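# Unpack heat sink and slip sheet onto two pads

## Task

Lift both the finned metal heat sink and the slip sheet lying beneath it out of the crate. Set the heat sink upright on the small pad with its fins pointing up, and place the sheet flat on the large pad. Each item must sit entirely within the outline of its own pad.

## Robot and tools

ROBOT. Two arms. left_arm carries a two-finger gripper; right_arm carries a vacuum cup. Scene frame: origin at table-top height, midway between the nominal arm bases, +z up, +x out across the table, left_arm on the +y side (image sides do not follow these names). Calibrated bases in the scene frame: left_arm at (+0.032, +0.447, +0.020) m, quat_wxyz (+1.000, 0, 0, +0.022); right_arm at (-0.033, -0.359, +0.020) m, quat_wxyz (+1.000, 0, 0, -0.019). Up is +z in both base frames. Reported end_effector_position (m) and end_effector_quat_wxyz are in that arm's own base frame and may be off by a few cm, worse at long reach.

TOOLS ON THE ARMS. Gripper: fingers point along its +z, open and close along its y. The reported point sits between the pads when shut; fingertips extend about 19 mm past it when shut, 6 mm when fully open. A block protrudes roughly 10 cm toward the gripper's +x and rotates with it. Vacuum tool: the reported point is the centre of the 41 mm cup rim, cup facing +z; from about 3 cm behind the rim the body and camera widen to about 9 cm sideways. To pick with suction, switch it on and press the rim onto a flat smooth face so it touches all round; edges, holes or seams under the rim leak. suction_measured near 0 means no seal, 0.83 or more is airtight; part_present turns 1 at 0.50 and back to 0 below 0.45. A held part rides up to 16 mm nearer the tool. To release, set the part down on its support first, then switch suction off; keep in mind the cup may touch the part until the tool is 22 mm away. A cup sealed to the table pins the tool until suction goes off.

execute_actions(actions, cameras). actions is a list of actions; each action is a table of up to 15 rows, each row one 1/30 s step; a short table repeats its final row to fill 15 steps. Every row is one flat list of 16 numbers in [-1, 1] covering both arms in this order: left_arm dx, dy, dz, rx, ry, rz, left_gripper position, force_limit, speed, then right_arm dx, dy, dz, rx, ry, rz, right_tool suction. The six pose numbers per arm are offsets, not poses: measured from that arm's Hand target at the start of the action, along that Hand target's own axes; every row counts from that same start, and sending the same offset in a later action moves the arm further. Scale: 1.0 = 0.6 m or 180 degrees; rx, ry, rz form one rotation vector. All six at 0 re-commands the current Hand target. Gripper numbers are absolute settings: position +1 = fully open (85 mm), about -0.8 = pads touching, -1 = close until blocked. force_limit and speed (both start at +1) set grip strength and closing rate (about 20, 85, 150 mm/s at -1, 0, +1); a fast close from a wider opening squeezes hardest (up to about 245 N per pad), a slow close at force_limit -1 about 30 N. Changed force or speed only apply after the position number changes by 0.01 or more. Suction above 0.01 is on, otherwise off, and persists. Gripper and suction slots always command, so repeat your last values to leave them alone. An empty actions list just returns state and images.

move(target, speed, blend, stop_force, zero, blocking, cameras). target is one 16-number row, or a list of up to 15 rows, in the same layout and scale; every row's offsets count from the Hand targets at the move's start. speed: path top speed in m/s, 0.002 to 1, default 0.25 (turn rate up to twice that in rad/s); one value or one per target. blend: corner rounding in m per target, default 0. stop_force: 12 to 80 N, shared by both arms; a path ends when push against its motion exceeds it. Use it only slowly and with small values, not while rotating, and leave it out when backing off a contact. zero (default true) re-zeroes the force reading first. blocking=false returns after about 0.5 s while the move runs; not allowed with stop_force. The result adds a move: line (done, off_target, moving, held, fault, plus limits such as paced or held). done means within 3 mm and 2 degrees, not that nothing was touched. Paths do not avoid obstacles or the other arm; runs are capped at 10 s.

wait(seconds 0 to 10) lets time pass holding commands. stop brakes a running move. zoom_image(camera, region [x0, y0, x1, y1] in pixels, at most 504 by 504) enlarges part of the latest image from cam_head_left, cam_head_right, cam_left_wrist or cam_right_wrist (each 896x504). finished_scene(scene: current scene number, 1 to 3) ends the scene irreversibly.

RESULTS. Hand target is the last commanded pose after clipping; the controller limits each step to 70 mm and 16 degrees from the measured pose, and the arm often settles short of it, so resend the gap as an offset. object_status: 0 moving, 1 blocked while opening, 2 blocked while closing (a grip), 3 reached the request or pads met. position_measured counts: 3 open, 78 ≈ 60 mm, 130 ≈ 40 mm, 180 ≈ 20 mm, 230 pads meet. Joint velocities "within noise" means at rest. Flange force is the estimated external force along the tool axes, noisy; "no reading" near singular poses.

AVOID. 150 N on any part of an arm or a contact torque at the joint limits (140 N m for waist, shoulder, elbow; 35.2 for the three wrist joints) stops that arm for 10 s. Arms are stiff: aiming even slightly past a firm contact can fault. Do not drop parts, release moving parts, slam, hit hard, press hard, squeeze a part still resting on something, or swing loads fast. Keep the arms from colliding with each other. Anything ending off the table fails the task. Long holds or stretched poses heat motors; MOTOR HOT warns before a 30 to 60 s brake. Loose objects may occasionally get nudged.

Each tool is called after "Call:" in YAML: its name, and indented under it one key for each argument.

## Session

Call:
execute_actions:
  actions: []

Scene clock: 0.00 s.
left_arm: end_effector_position=(+0.3153, -0.1067, +0.1337) position_measured=3 object_status=3 end_effector_quat_wxyz=(-0.039, -0.424, +0.897, -0.123) | right_arm: end_effector_position=(+0.4462, +0.3051, +0.3154) suction_measured=0.00 part_present=0 end_effector_quat_wxyz=(-0.327, +0.500, +0.701, +0.390)
Joint positions: left_arm=[0.331 -0.321 -0.728 0.269 -1.228 0.453] | right_arm=[0.235 0.1 0.05 -1.069 -1.41 -1.35]
Joint velocities: within noise
Flange force (N): no reading
Hand target: left_arm +0.3153, -0.1067, +0.1337; -0.039, -0.424, +0.897, -0.123 | right_arm +0.4462, +0.3051, +0.3154; -0.327, +0.500, +0.701, +0.390

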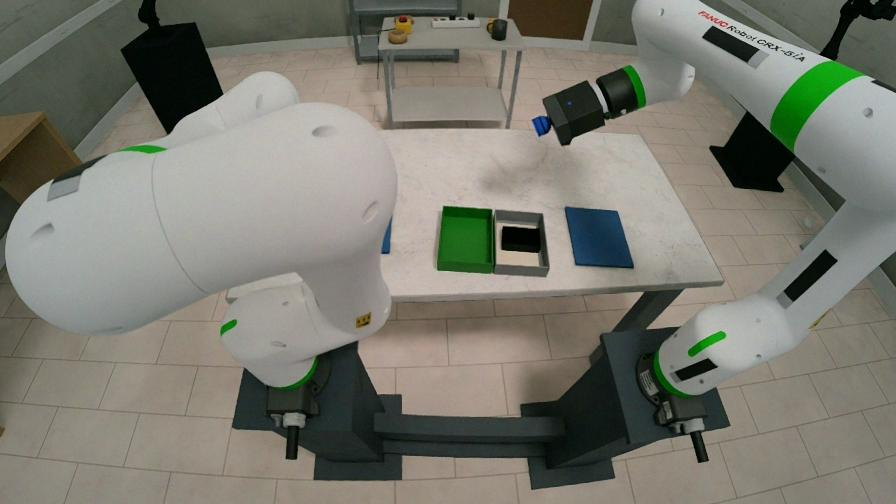

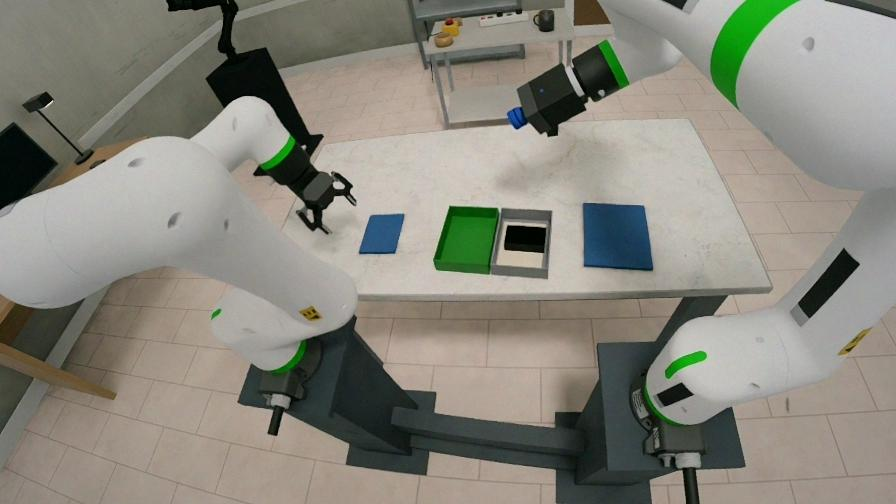

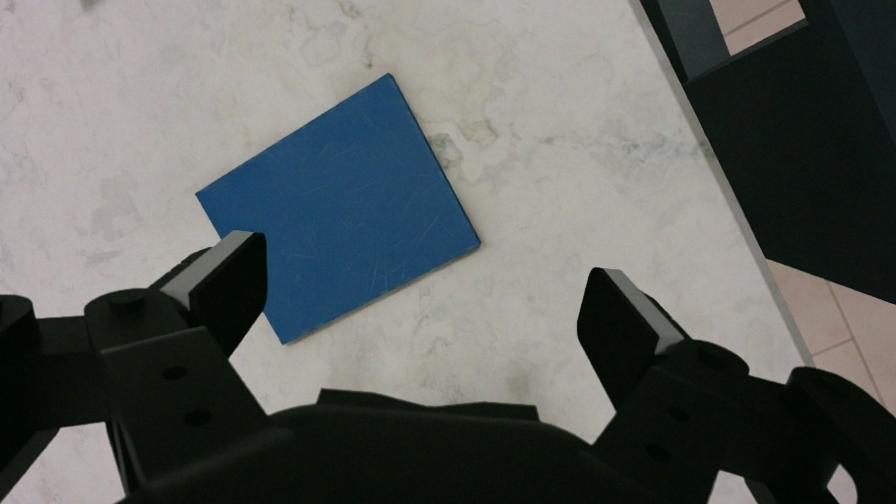

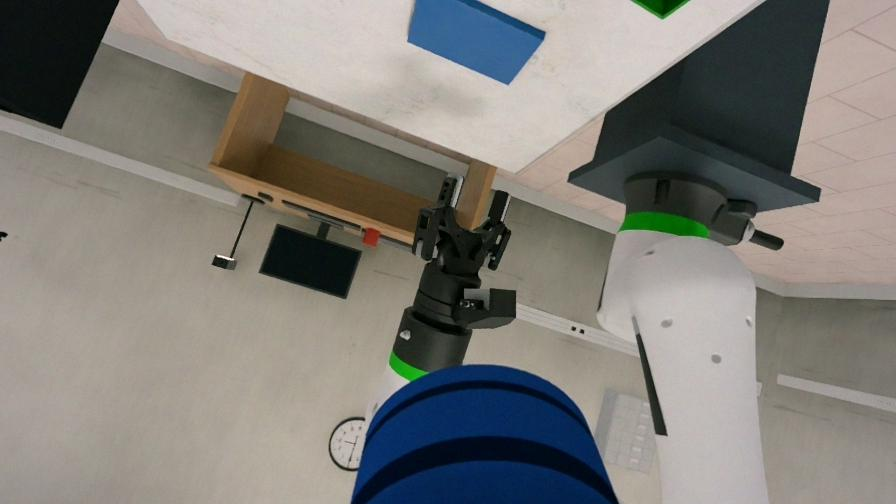

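Call:
zoom_image:
  camera: "cam_head_right"
  region: [420, 180, 670, 300]

Call:
zoom_image:
  camera: "cam_head_left"
  region: [420, 180, 670, 300]

Scaled by 2.016 from the camera's 896x504 image, which has a finer 1280x720 frame.

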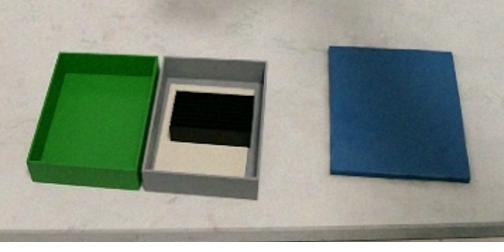

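Scaled by 2.016 from the camera's 896x504 image, which has a finer 1280x720 frame.

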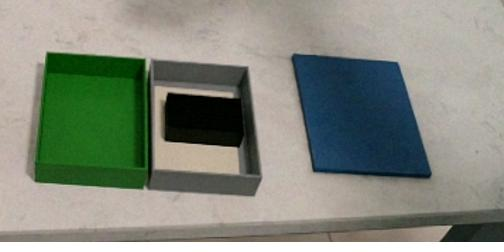

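Call:
move:
  target: [0,0,0,0,0,0,1,1,1,0,0,0,0.0298,-0.340,0.0953,0]
  speed: 0.25

Scene clock: 5.67 s.
left_arm: end_effector_position=(+0.3153, -0.1067, +0.1337) position_measured=3 object_status=3 end_effector_quat_wxyz=(-0.039, -0.424, +0.897, -0.123) | right_arm: end_effector_position=(+0.4462, +0.3051, +0.3154) suction_measured=0.00 part_present=0 end_effector_quat_wxyz=(+0.000, +0.707, +0.707, +0.000)
Joint positions: left_arm=[0.331 -0.321 -0.728 0.269 -1.228 0.453] | right_arm=[0.842 0.236 0.298 0 -1.634 -2.413]
Joint velocities: within noise
Flange force (N): left_arm=[3.0 -3.5 2.0] | right_arm=[-5.2 -8.7 2.7]
Hand target: left_arm +0.3153, -0.1067, +0.1337; -0.039, -0.424, +0.897, -0.123 | right_arm +0.4462, +0.3051, +0.3154; +0.000, +0.707, +0.707, +0.000
Off the commanded pose: left_arm 0.000 m, 0 deg | right_arm 0.000 m, 0 deg.
move: done

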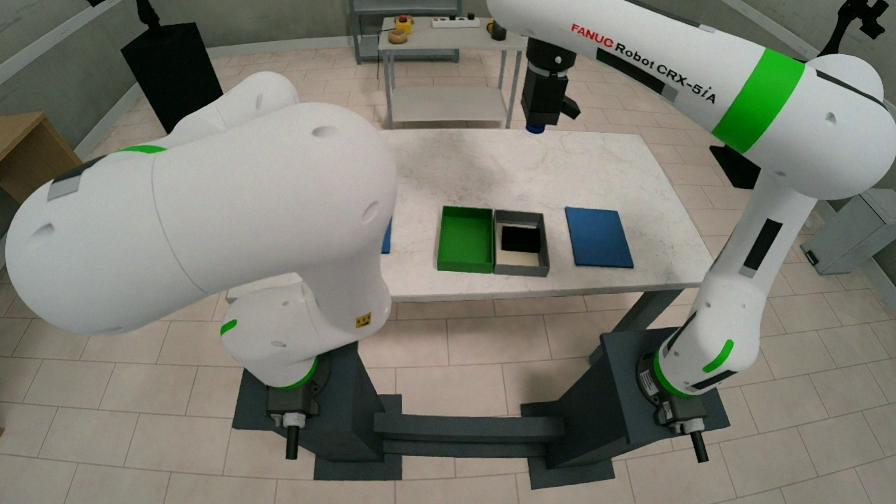

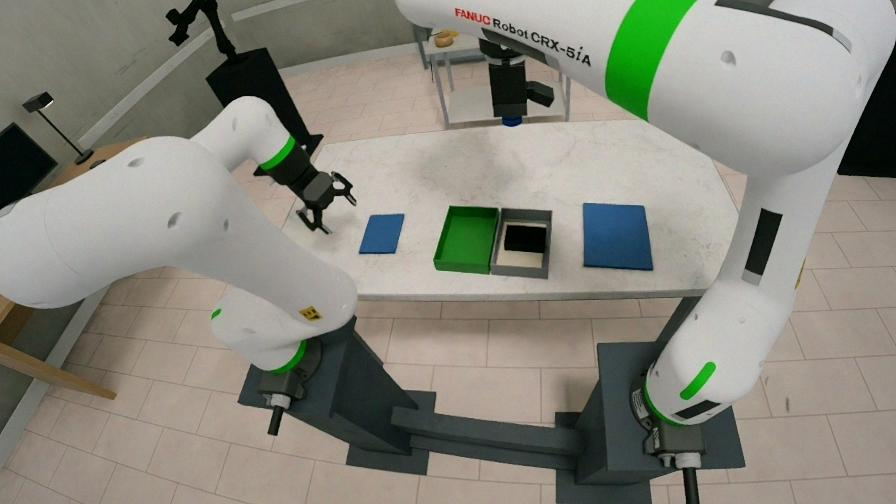

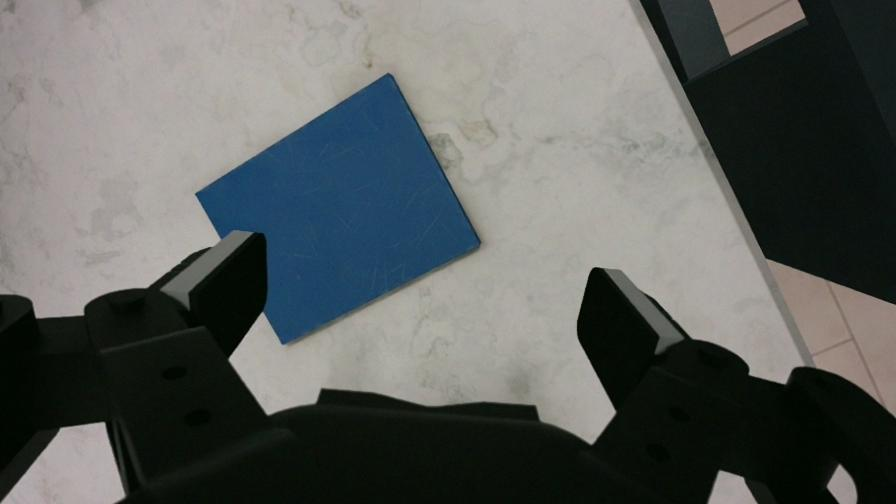

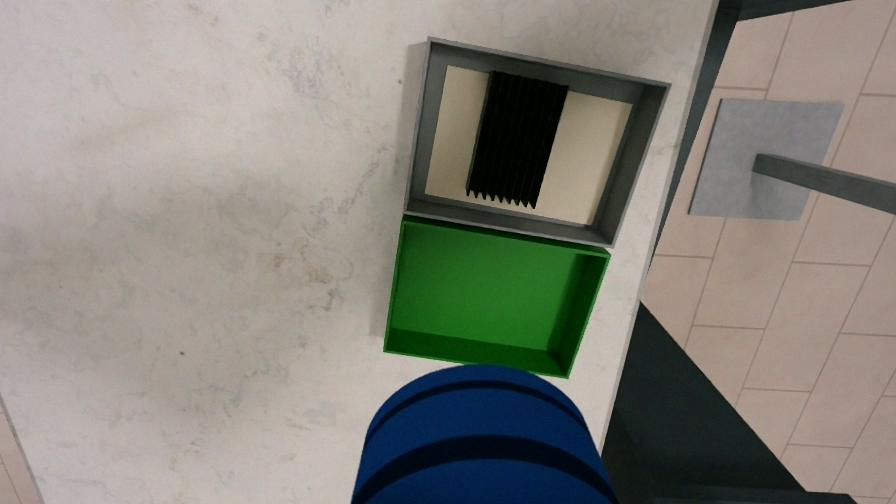

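Call:
move:
  target: [0,0,0,0,0,0,1,1,1,-0.2,0,0,0,0,0,0]
  speed: 0.25
  cameras: ["cam_right_wrist"]

Scene clock: 7.47 s.
left_arm: end_effector_position=(+0.3153, -0.1067, +0.1337) position_measured=3 object_status=3 end_effector_quat_wxyz=(-0.039, -0.424, +0.897, -0.123) | right_arm: end_effector_position=(+0.4462, +0.1851, +0.3155) suction_measured=0.00 part_present=0 end_effector_quat_wxyz=(+0.000, +0.707, +0.707, +0.000)
Joint positions: left_arm=[0.331 -0.321 -0.728 0.269 -1.228 0.453] | right_arm=[0.665 0.088 0.127 0 -1.611 -2.236]
Joint velocities: within noise
Flange force (N): left_arm=[3.3 -3.2 2.0] | right_arm=[-1.9 -7.6 2.6]
Hand target: left_arm +0.3153, -0.1067, +0.1337; -0.039, -0.424, +0.897, -0.123 | right_arm +0.4462, +0.1851, +0.3155; +0.000, +0.707, +0.707, +0.000
Off the commanded pose: left_arm 0.000 m, 0 deg | right_arm 0.000 m, 0 deg.
move: done
Images, in order (width x height): cam_right_wrist 896x504.

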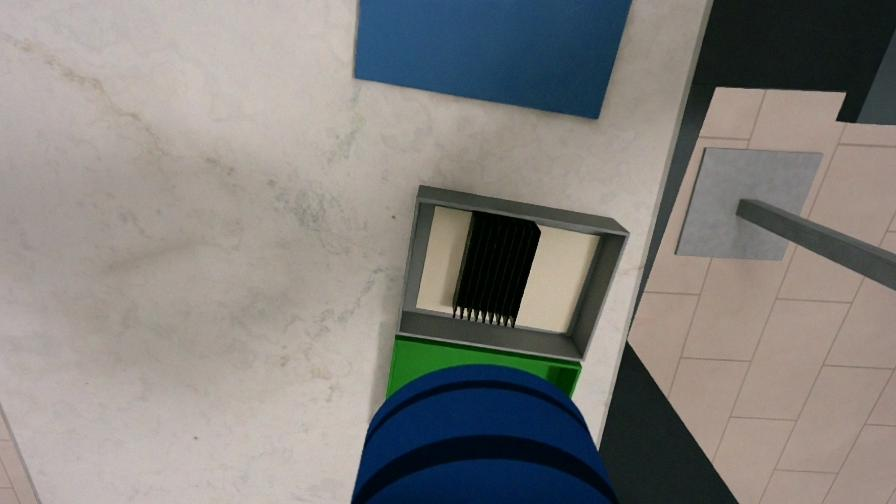

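Call:
zoom_image:
  camera: "cam_right_wrist"
  region: [380, 160, 660, 380]

Scaled by 1.800 from the camera's 896x504 image, which has a finer 1280x720 frame.

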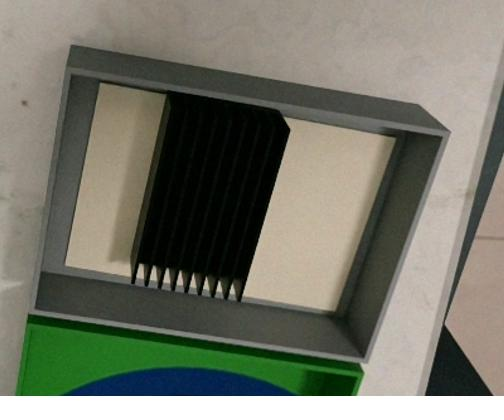

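Call:
move:
  target: [0,0,0,0,0,0,1,1,1,-0.225,-0.1437,0,0,0,0,0]
  speed: 0.25

Scene clock: 9.97 s.
left_arm: end_effector_position=(+0.3153, -0.1067, +0.1337) position_measured=3 object_status=3 end_effector_quat_wxyz=(-0.039, -0.424, +0.897, -0.123) | right_arm: end_effector_position=(+0.3601, +0.0500, +0.3156) suction_measured=0.00 part_present=0 end_effector_quat_wxyz=(+0.000, +0.707, +0.707, +0.000)
Joint positions: left_arm=[0.331 -0.321 -0.728 0.269 -1.228 0.453] | right_arm=[0.504 -0.22 -0.161 0 -1.631 -2.074]
Joint velocities: within noise
Flange force (N): left_arm=[2.9 -3.9 1.8] | right_arm=[0.1 -3.9 2.3]
Hand target: left_arm +0.3153, -0.1067, +0.1337; -0.039, -0.424, +0.897, -0.123 | right_arm +0.3600, +0.0501, +0.3156; +0.000, +0.707, +0.707, +0.000
Off the commanded pose: left_arm 0.000 m, 0 deg | right_arm 0.000 m, 0 deg.
move: done

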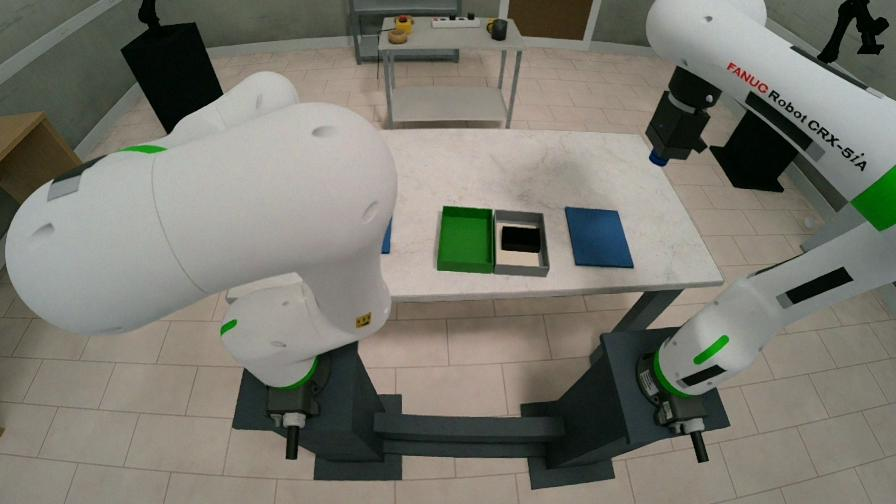

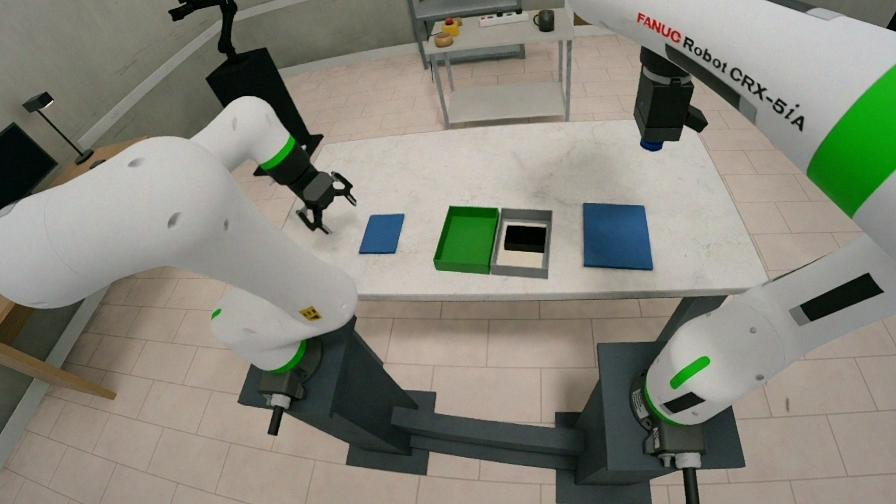

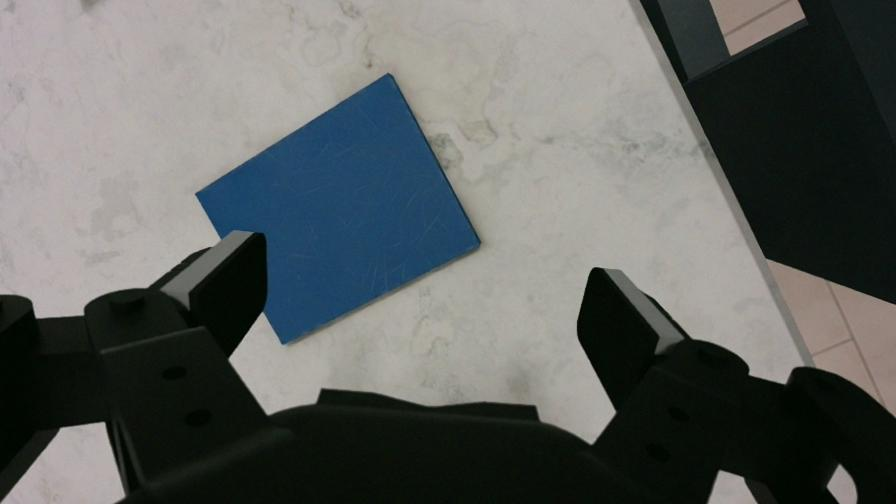

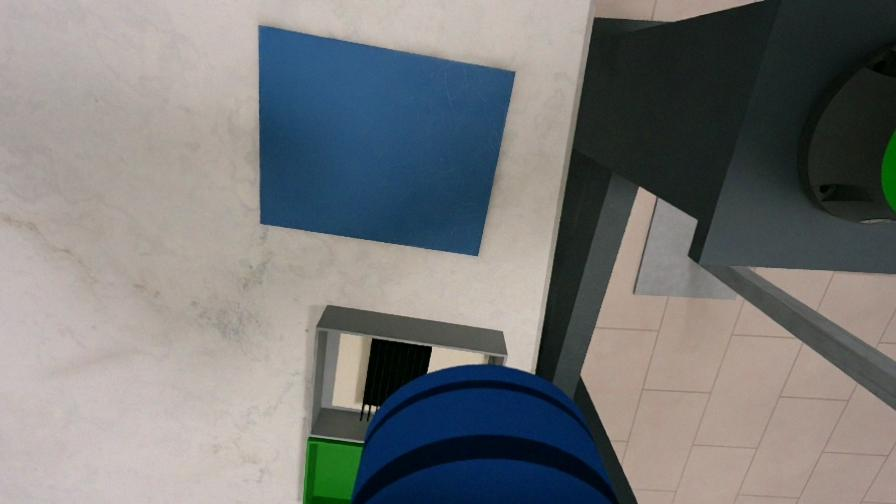

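Call:
zoom_image:
  camera: "cam_right_wrist"
  region: [230, 0, 560, 260]

Call:
zoom_image:
  camera: "cam_right_wrist"
  region: [290, 290, 520, 460]

Scaled by 1.527 from the camera's 896x504 image, which has a finer 1280x720 frame.

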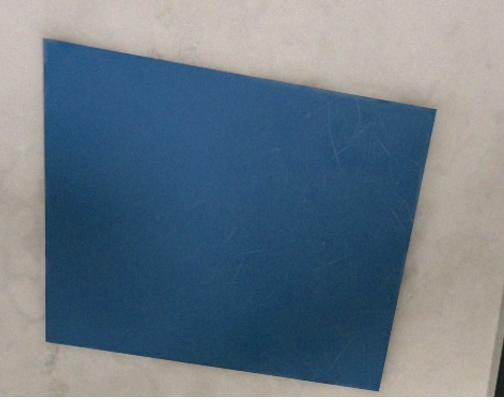

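Scaled by 2.191 from the camera's 896x504 image, which has a finer 1280x720 frame.

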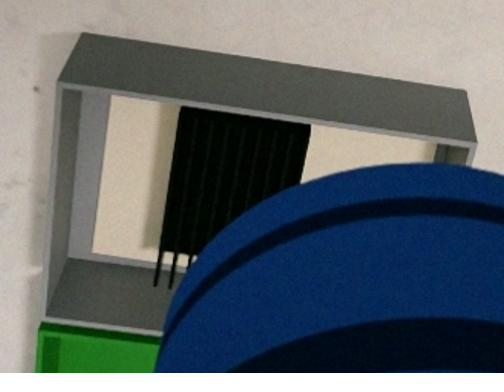

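Call:
move:
  target: [0.3616,-0.3087,-0.2141,-0.0387,-0.0746,-0.2178,1,1,1,0,0,0.2,0,0,0,0]
  speed: 0.25

Scene clock: 17.47 s.
left_arm: end_effector_position=(+0.3152, -0.3501, +0.3303) position_measured=3 object_status=3 end_effector_quat_wxyz=(+0.000, +0.707, -0.707, +0.000) | right_arm: end_effector_position=(+0.3599, +0.0501, +0.1955) suction_measured=0.00 part_present=0 end_effector_quat_wxyz=(+0.000, +0.707, +0.707, +0.000)
Joint positions: left_arm=[-0.558 0.063 0.176 0 -1.685 2.13] | right_arm=[0.504 -0.195 -0.422 0 -1.345 -2.074]
Joint velocities: within noise
Flange force (N): left_arm=[1.4 3.4 1.7] | right_arm=[-0.4 -6.4 0.6]
Hand target: left_arm +0.3152, -0.3501, +0.3303; +0.000, +0.707, -0.707, +0.000 | right_arm +0.3599, +0.0500, +0.1956; +0.000, +0.707, +0.707, +0.000
Off the commanded pose: left_arm 0.000 m, 0 deg | right_arm 0.000 m, 0 deg.
move: done

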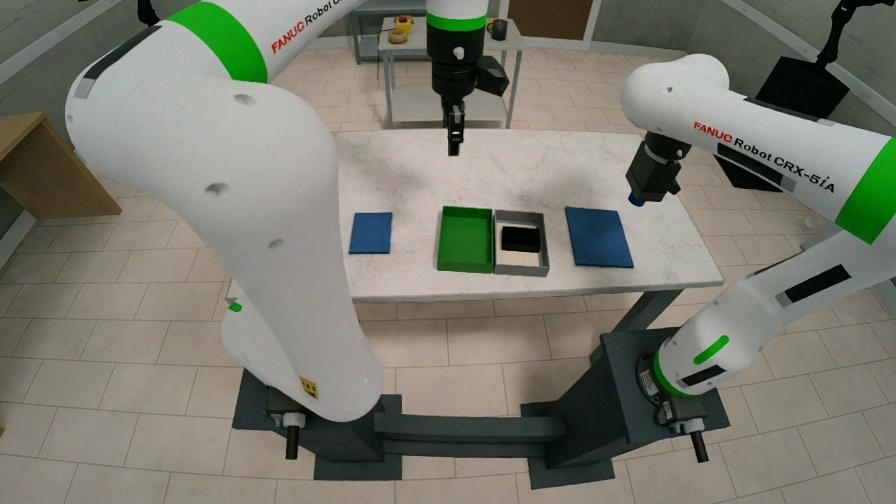

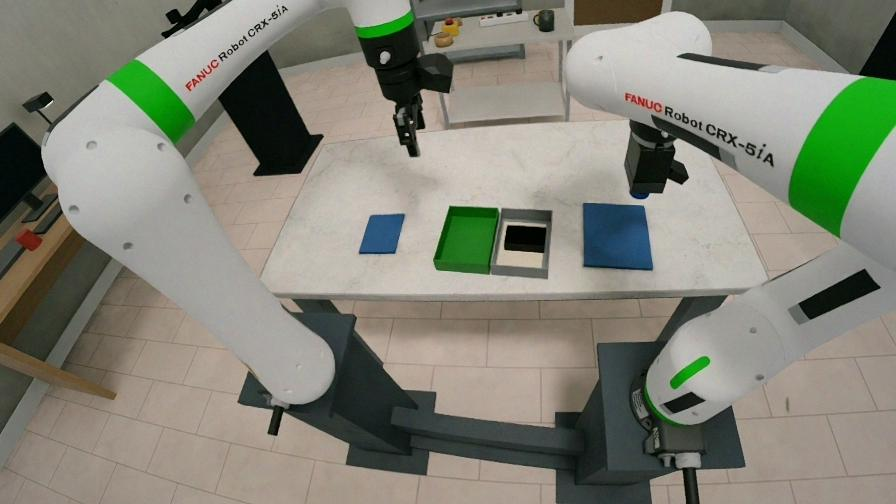

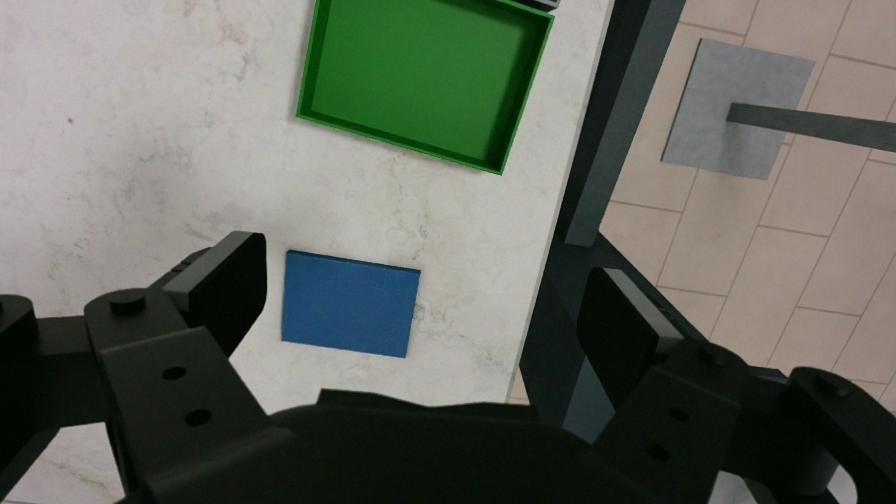

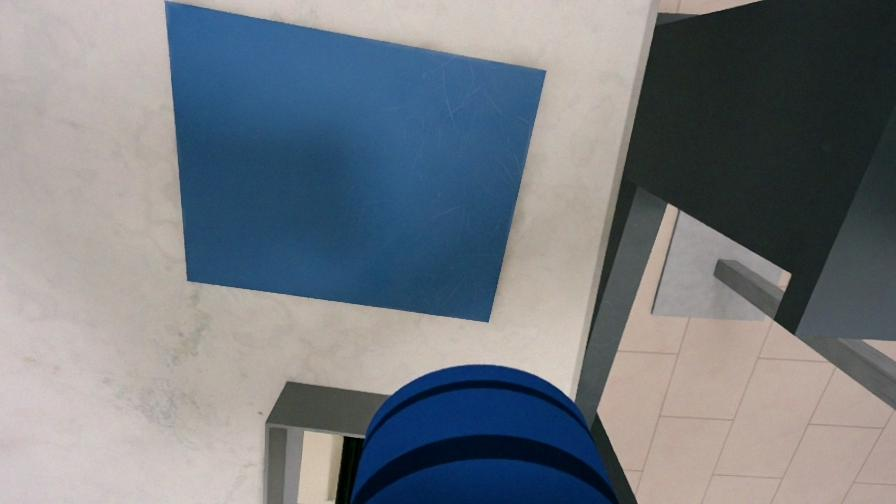

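Call:
move:
  target: [0.1667,0,0,0,0,0,1,1,1,0,0,0,0,0,0,0]
  speed: 0.25
  cameras: ["cam_left_wrist"]

Scene clock: 20.80 s.
left_arm: end_effector_position=(+0.3152, -0.4501, +0.3302) position_measured=3 object_status=3 end_effector_quat_wxyz=(+0.000, +0.707, -0.707, +0.000) | right_arm: end_effector_position=(+0.3599, +0.0500, +0.1956) suction_measured=0.00 part_present=0 end_effector_quat_wxyz=(+0.000, +0.707, +0.707, +0.000)
Joint positions: left_arm=[-0.721 0.268 0.414 0 -1.717 2.292] | right_arm=[0.504 -0.195 -0.422 0 -1.345 -2.074]
Joint velocities: within noise
Flange force (N): left_arm=[-0.4 3.2 0.9] | right_arm=[-0.9 -6.0 0.5]
Hand target: left_arm +0.3152, -0.4502, +0.3302; +0.000, +0.707, -0.707, +0.000 | right_arm +0.3599, +0.0500, +0.1956; +0.000, +0.707, +0.707, +0.000
Off the commanded pose: left_arm 0.000 m, 0 deg | right_arm 0.000 m, 0 deg.
move: done
Images, in order (width x height): cam_left_wrist 896x504.

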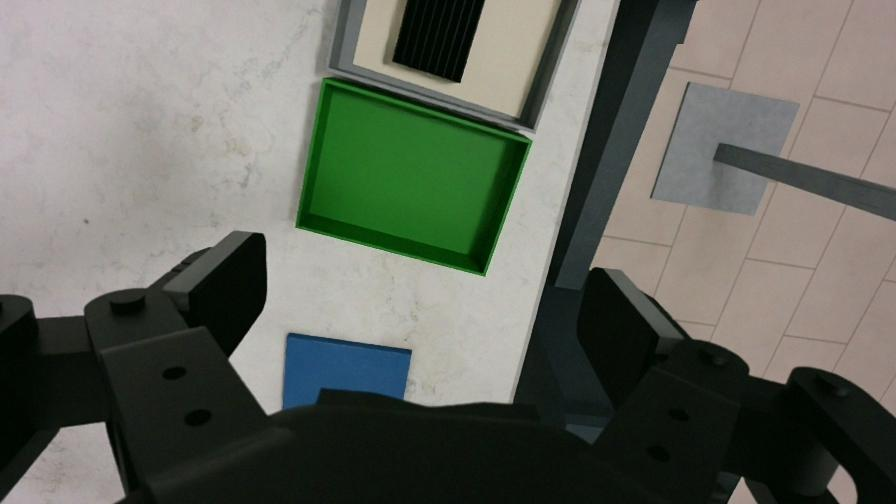

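Call:
move:
  target: [0.2,0,0,0,0,0,1,1,1,-0.2833,0,0,0,0,0,0]
  speed: 0.25

Scene clock: 22.83 s.
left_arm: end_effector_position=(+0.3153, -0.5701, +0.3302) position_measured=3 object_status=3 end_effector_quat_wxyz=(+0.000, +0.707, -0.707, +0.000) | right_arm: end_effector_position=(+0.3600, -0.1199, +0.1956) suction_measured=0.00 part_present=0 end_effector_quat_wxyz=(+0.000, +0.707, +0.707, +0.000)
Joint positions: left_arm=[-0.865 0.578 0.847 0 -1.841 2.436] | right_arm=[0.028 -0.151 -0.385 0 -1.337 -1.599]
Joint velocities: within noise
Flange force (N): left_arm=[-1.2 3.4 1.8] | right_arm=[2.7 -6.1 0.2]
Hand target: left_arm +0.3153, -0.5702, +0.3302; +0.000, +0.707, -0.707, +0.000 | right_arm +0.3600, -0.1200, +0.1956; +0.000, +0.707, +0.707, +0.000
Off the commanded pose: left_arm 0.000 m, 0 deg | right_arm 0.000 m, 0 deg.
move: done

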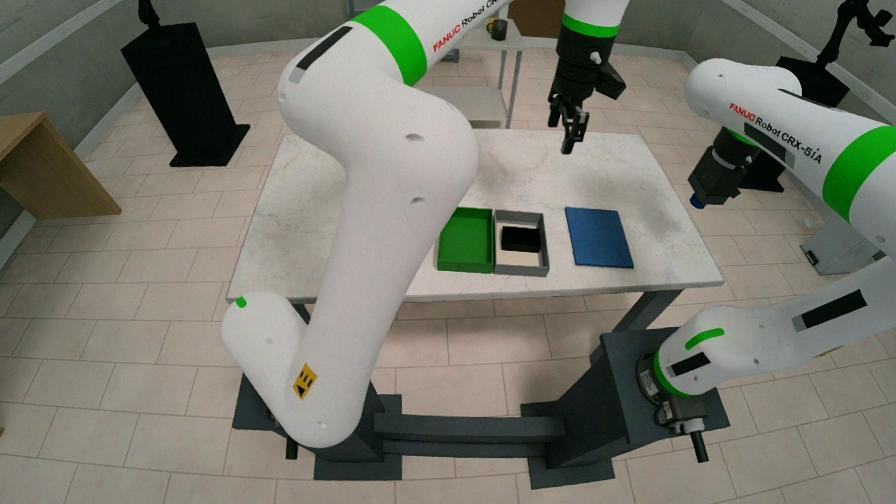

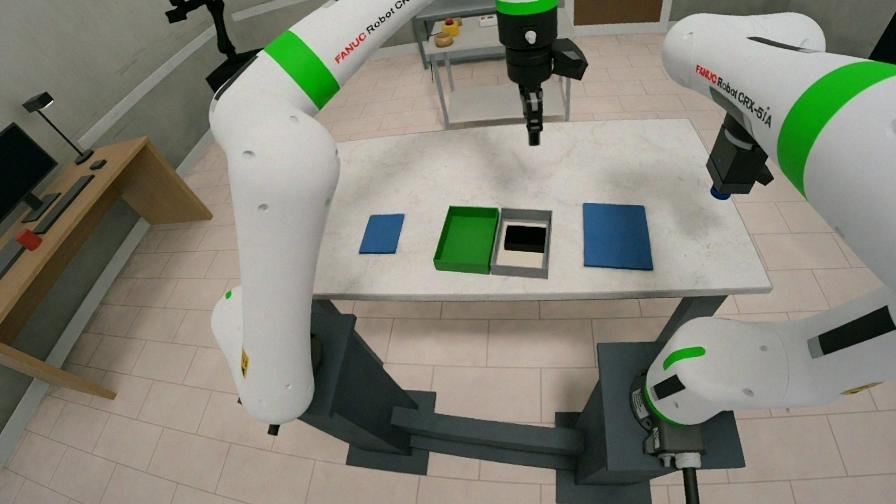

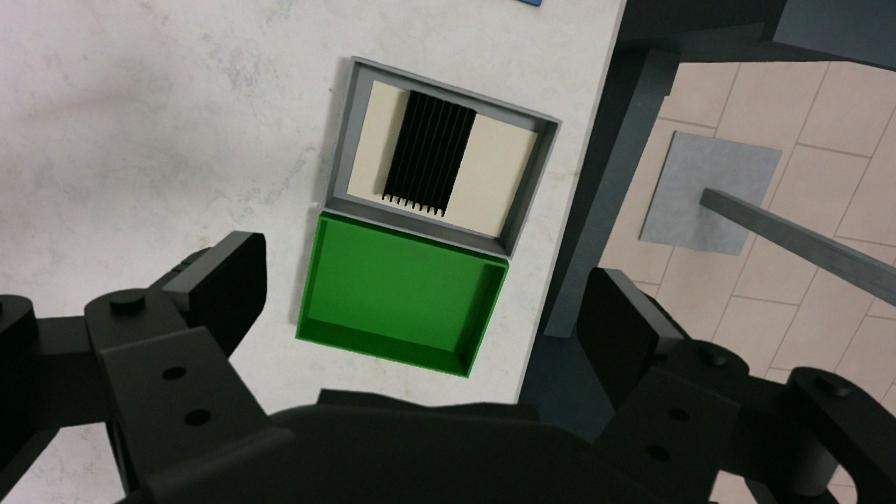

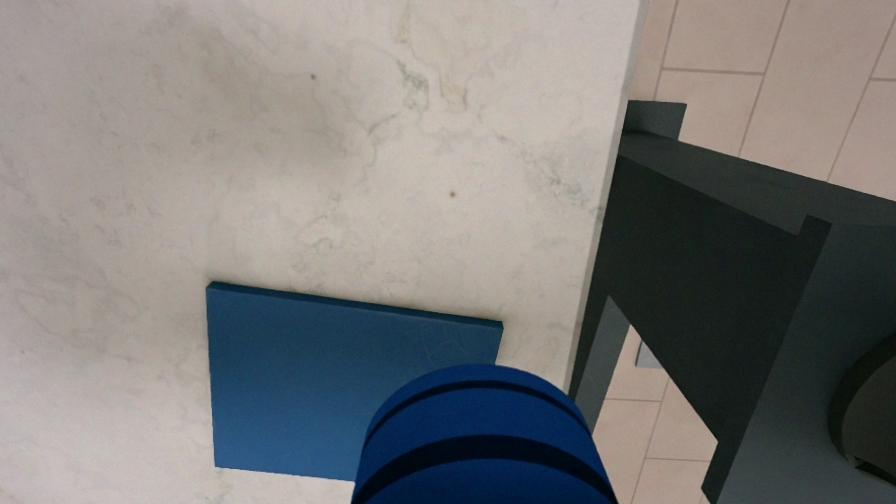

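Call:
zoom_image:
  camera: "cam_left_wrist"
  region: [80, 200, 584, 420]

Call:
zoom_image:
  camera: "cam_left_wrist"
  region: [300, 40, 580, 280]

Scaled by 1.000.

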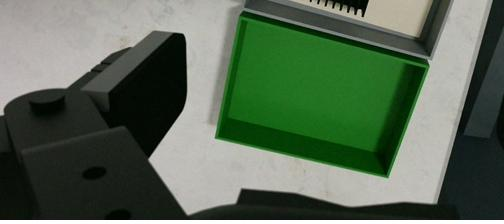

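Scaled by 1.800 from the camera's 896x504 image, which has a finer 1280x720 frame.

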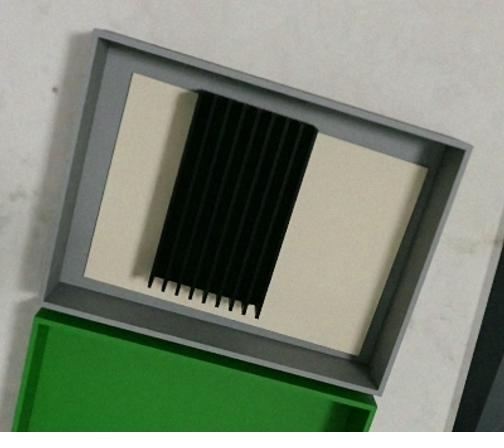

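Call:
zoom_image:
  camera: "cam_head_left"
  region: [486, 200, 566, 285]

Call:
zoom_image:
  camera: "cam_head_right"
  region: [486, 200, 566, 285]

Scaled by 5.929 from the camera's 896x504 image, which has a finer 1280x720 frame.

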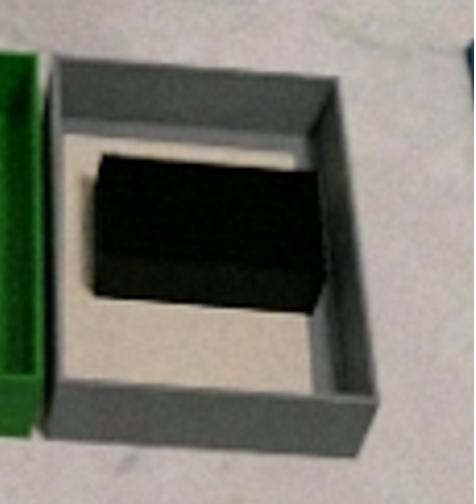

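Scaled by 5.929 from the camera's 896x504 image, which has a finer 1280x720 frame.

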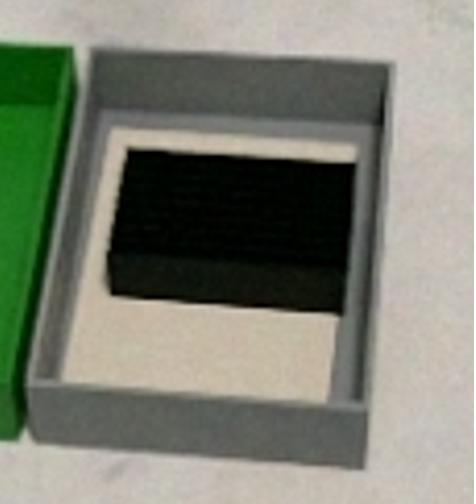

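Call:
move:
  target: [-0.025,-0.0417,0.1667,0,0,0.064,1,1,1,0,0,0,0,0,0,0]
  speed: 0.2
  cameras: ["cam_left_wrist"]

Scene clock: 30.20 s.
left_arm: end_effector_position=(+0.3402, -0.5551, +0.2302) position_measured=3 object_status=3 end_effector_quat_wxyz=(+0.000, -0.633, +0.774, +0.000) | right_arm: end_effector_position=(+0.3600, -0.1200, +0.1956) suction_measured=0.00 part_present=0 end_effector_quat_wxyz=(+0.000, +0.707, +0.707, +0.000)
Joint positions: left_arm=[-0.82 0.533 0.543 0 -1.582 2.19] | right_arm=[0.028 -0.151 -0.385 0 -1.337 -1.599]
Joint velocities: within noise
Flange force (N): left_arm=[-1.8 4.9 1.6] | right_arm=[2.2 -6.9 0.6]
Hand target: left_arm +0.3402, -0.5551, +0.2301; +0.000, -0.633, +0.774, +0.000 | right_arm +0.3600, -0.1200, +0.1956; +0.000, +0.707, +0.707, +0.000
Off the commanded pose: left_arm 0.000 m, 0 deg | right_arm 0.000 m, 0 deg.
move: done
Images, in order (width x height): cam_left_wrist 896x504.

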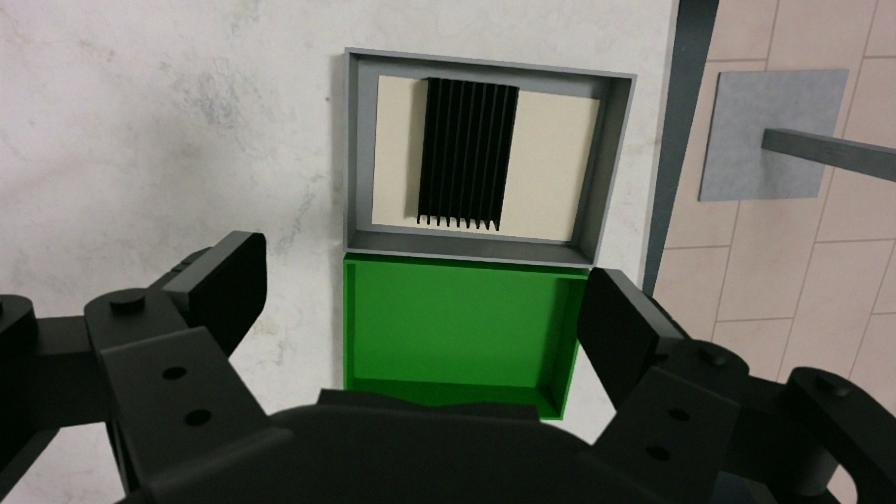

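Call:
move:
  target: [0,0.0177,0.2,0,0,0,1,1,1,0,0,0,0,0,0,0]
  speed: 0.2
  cameras: ["cam_left_wrist","cam_head_left","cam_head_right"]

Scene clock: 31.67 s.
left_arm: end_effector_position=(+0.3298, -0.5529, +0.1102) position_measured=3 object_status=3 end_effector_quat_wxyz=(+0.000, -0.633, +0.774, +0.000) | right_arm: end_effector_position=(+0.3600, -0.1200, +0.1956) suction_measured=0.00 part_present=0 end_effector_quat_wxyz=(+0.000, +0.707, +0.707, +0.000)
Joint positions: left_arm=[-0.83 0.553 0.291 0 -1.31 2.2] | right_arm=[0.028 -0.151 -0.385 0 -1.337 -1.599]
Joint velocities: within noise
Flange force (N): left_arm=[0.6 2.9 0.2] | right_arm=[2.4 -6.7 0.6]
Hand target: left_arm +0.3297, -0.5529, +0.1101; +0.000, -0.633, +0.774, +0.000 | right_arm +0.3600, -0.1200, +0.1956; +0.000, +0.707, +0.707, +0.000
Off the commanded pose: left_arm 0.000 m, 0 deg | right_arm 0.000 m, 0 deg.
move: done
Images, in order (width x height): cam_head_left 896x504, cam_head_right 896x504, cam_left_wrist 896x504.

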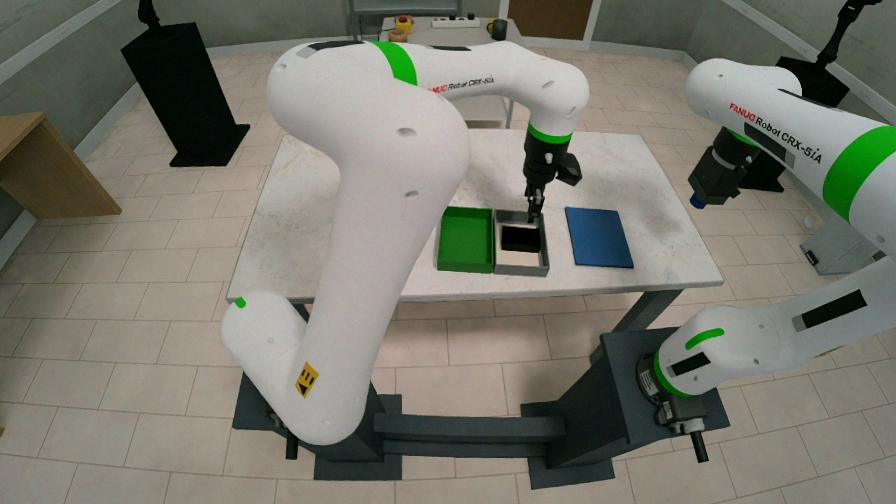

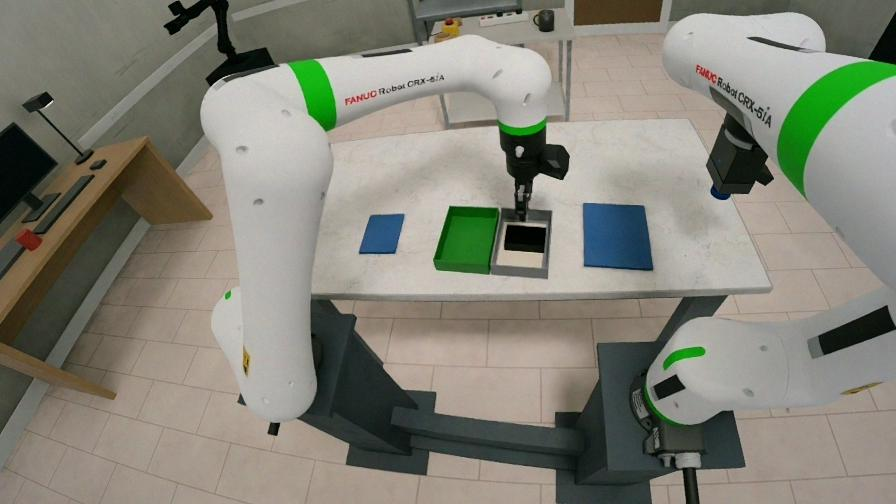

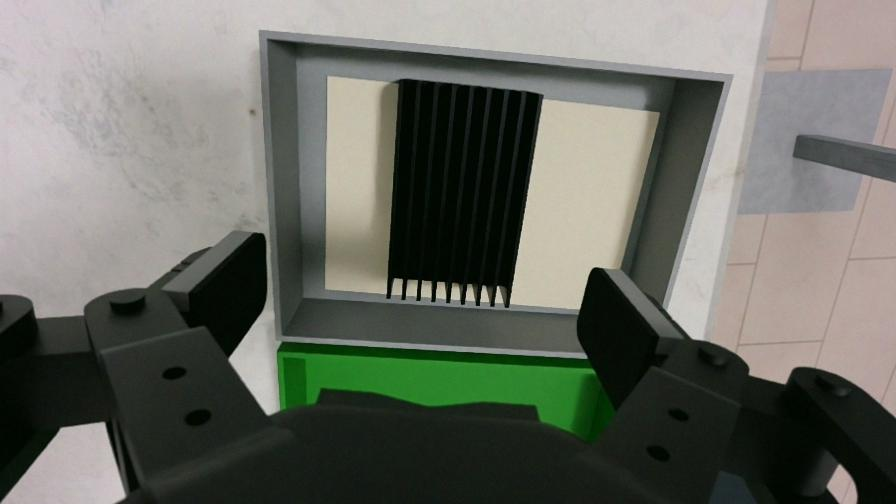

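Call:
move:
  target: [-0.005,0.0197,0.1,0,0,0,1,1,1,0,0,0,0,0,0,0]
  speed: 0.15
  cameras: ["cam_left_wrist"]

Scene clock: 34.13 s.
left_arm: end_effector_position=(+0.3187, -0.5476, +0.0502) position_measured=3 object_status=3 end_effector_quat_wxyz=(+0.000, -0.633, +0.774, +0.000) | right_arm: end_effector_position=(+0.3600, -0.1200, +0.1956) suction_measured=0.00 part_present=0 end_effector_quat_wxyz=(+0.000, +0.707, +0.707, +0.000)
Joint positions: left_arm=[-0.837 0.577 0.181 0 -1.175 2.207] | right_arm=[0.028 -0.151 -0.385 0 -1.337 -1.599]
Joint velocities: within noise
Flange force (N): left_arm=[0.6 2.3 0.1] | right_arm=[2.5 -6.2 0.5]
Hand target: left_arm +0.3187, -0.5476, +0.0502; +0.000, -0.633, +0.774, +0.000 | right_arm +0.3600, -0.1200, +0.1956; +0.000, +0.707, +0.707, +0.000
Off the commanded pose: left_arm 0.000 m, 0 deg | right_arm 0.000 m, 0 deg.
move: done
Images, in order (width x height): cam_left_wrist 896x504.

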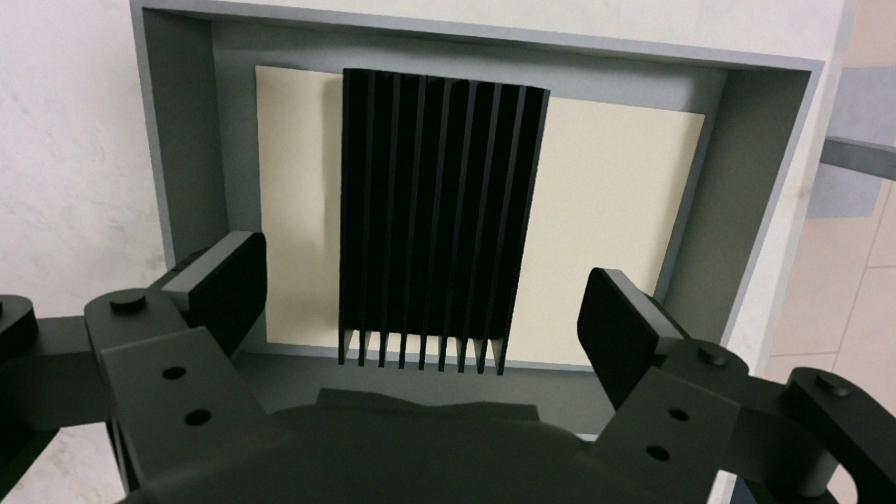

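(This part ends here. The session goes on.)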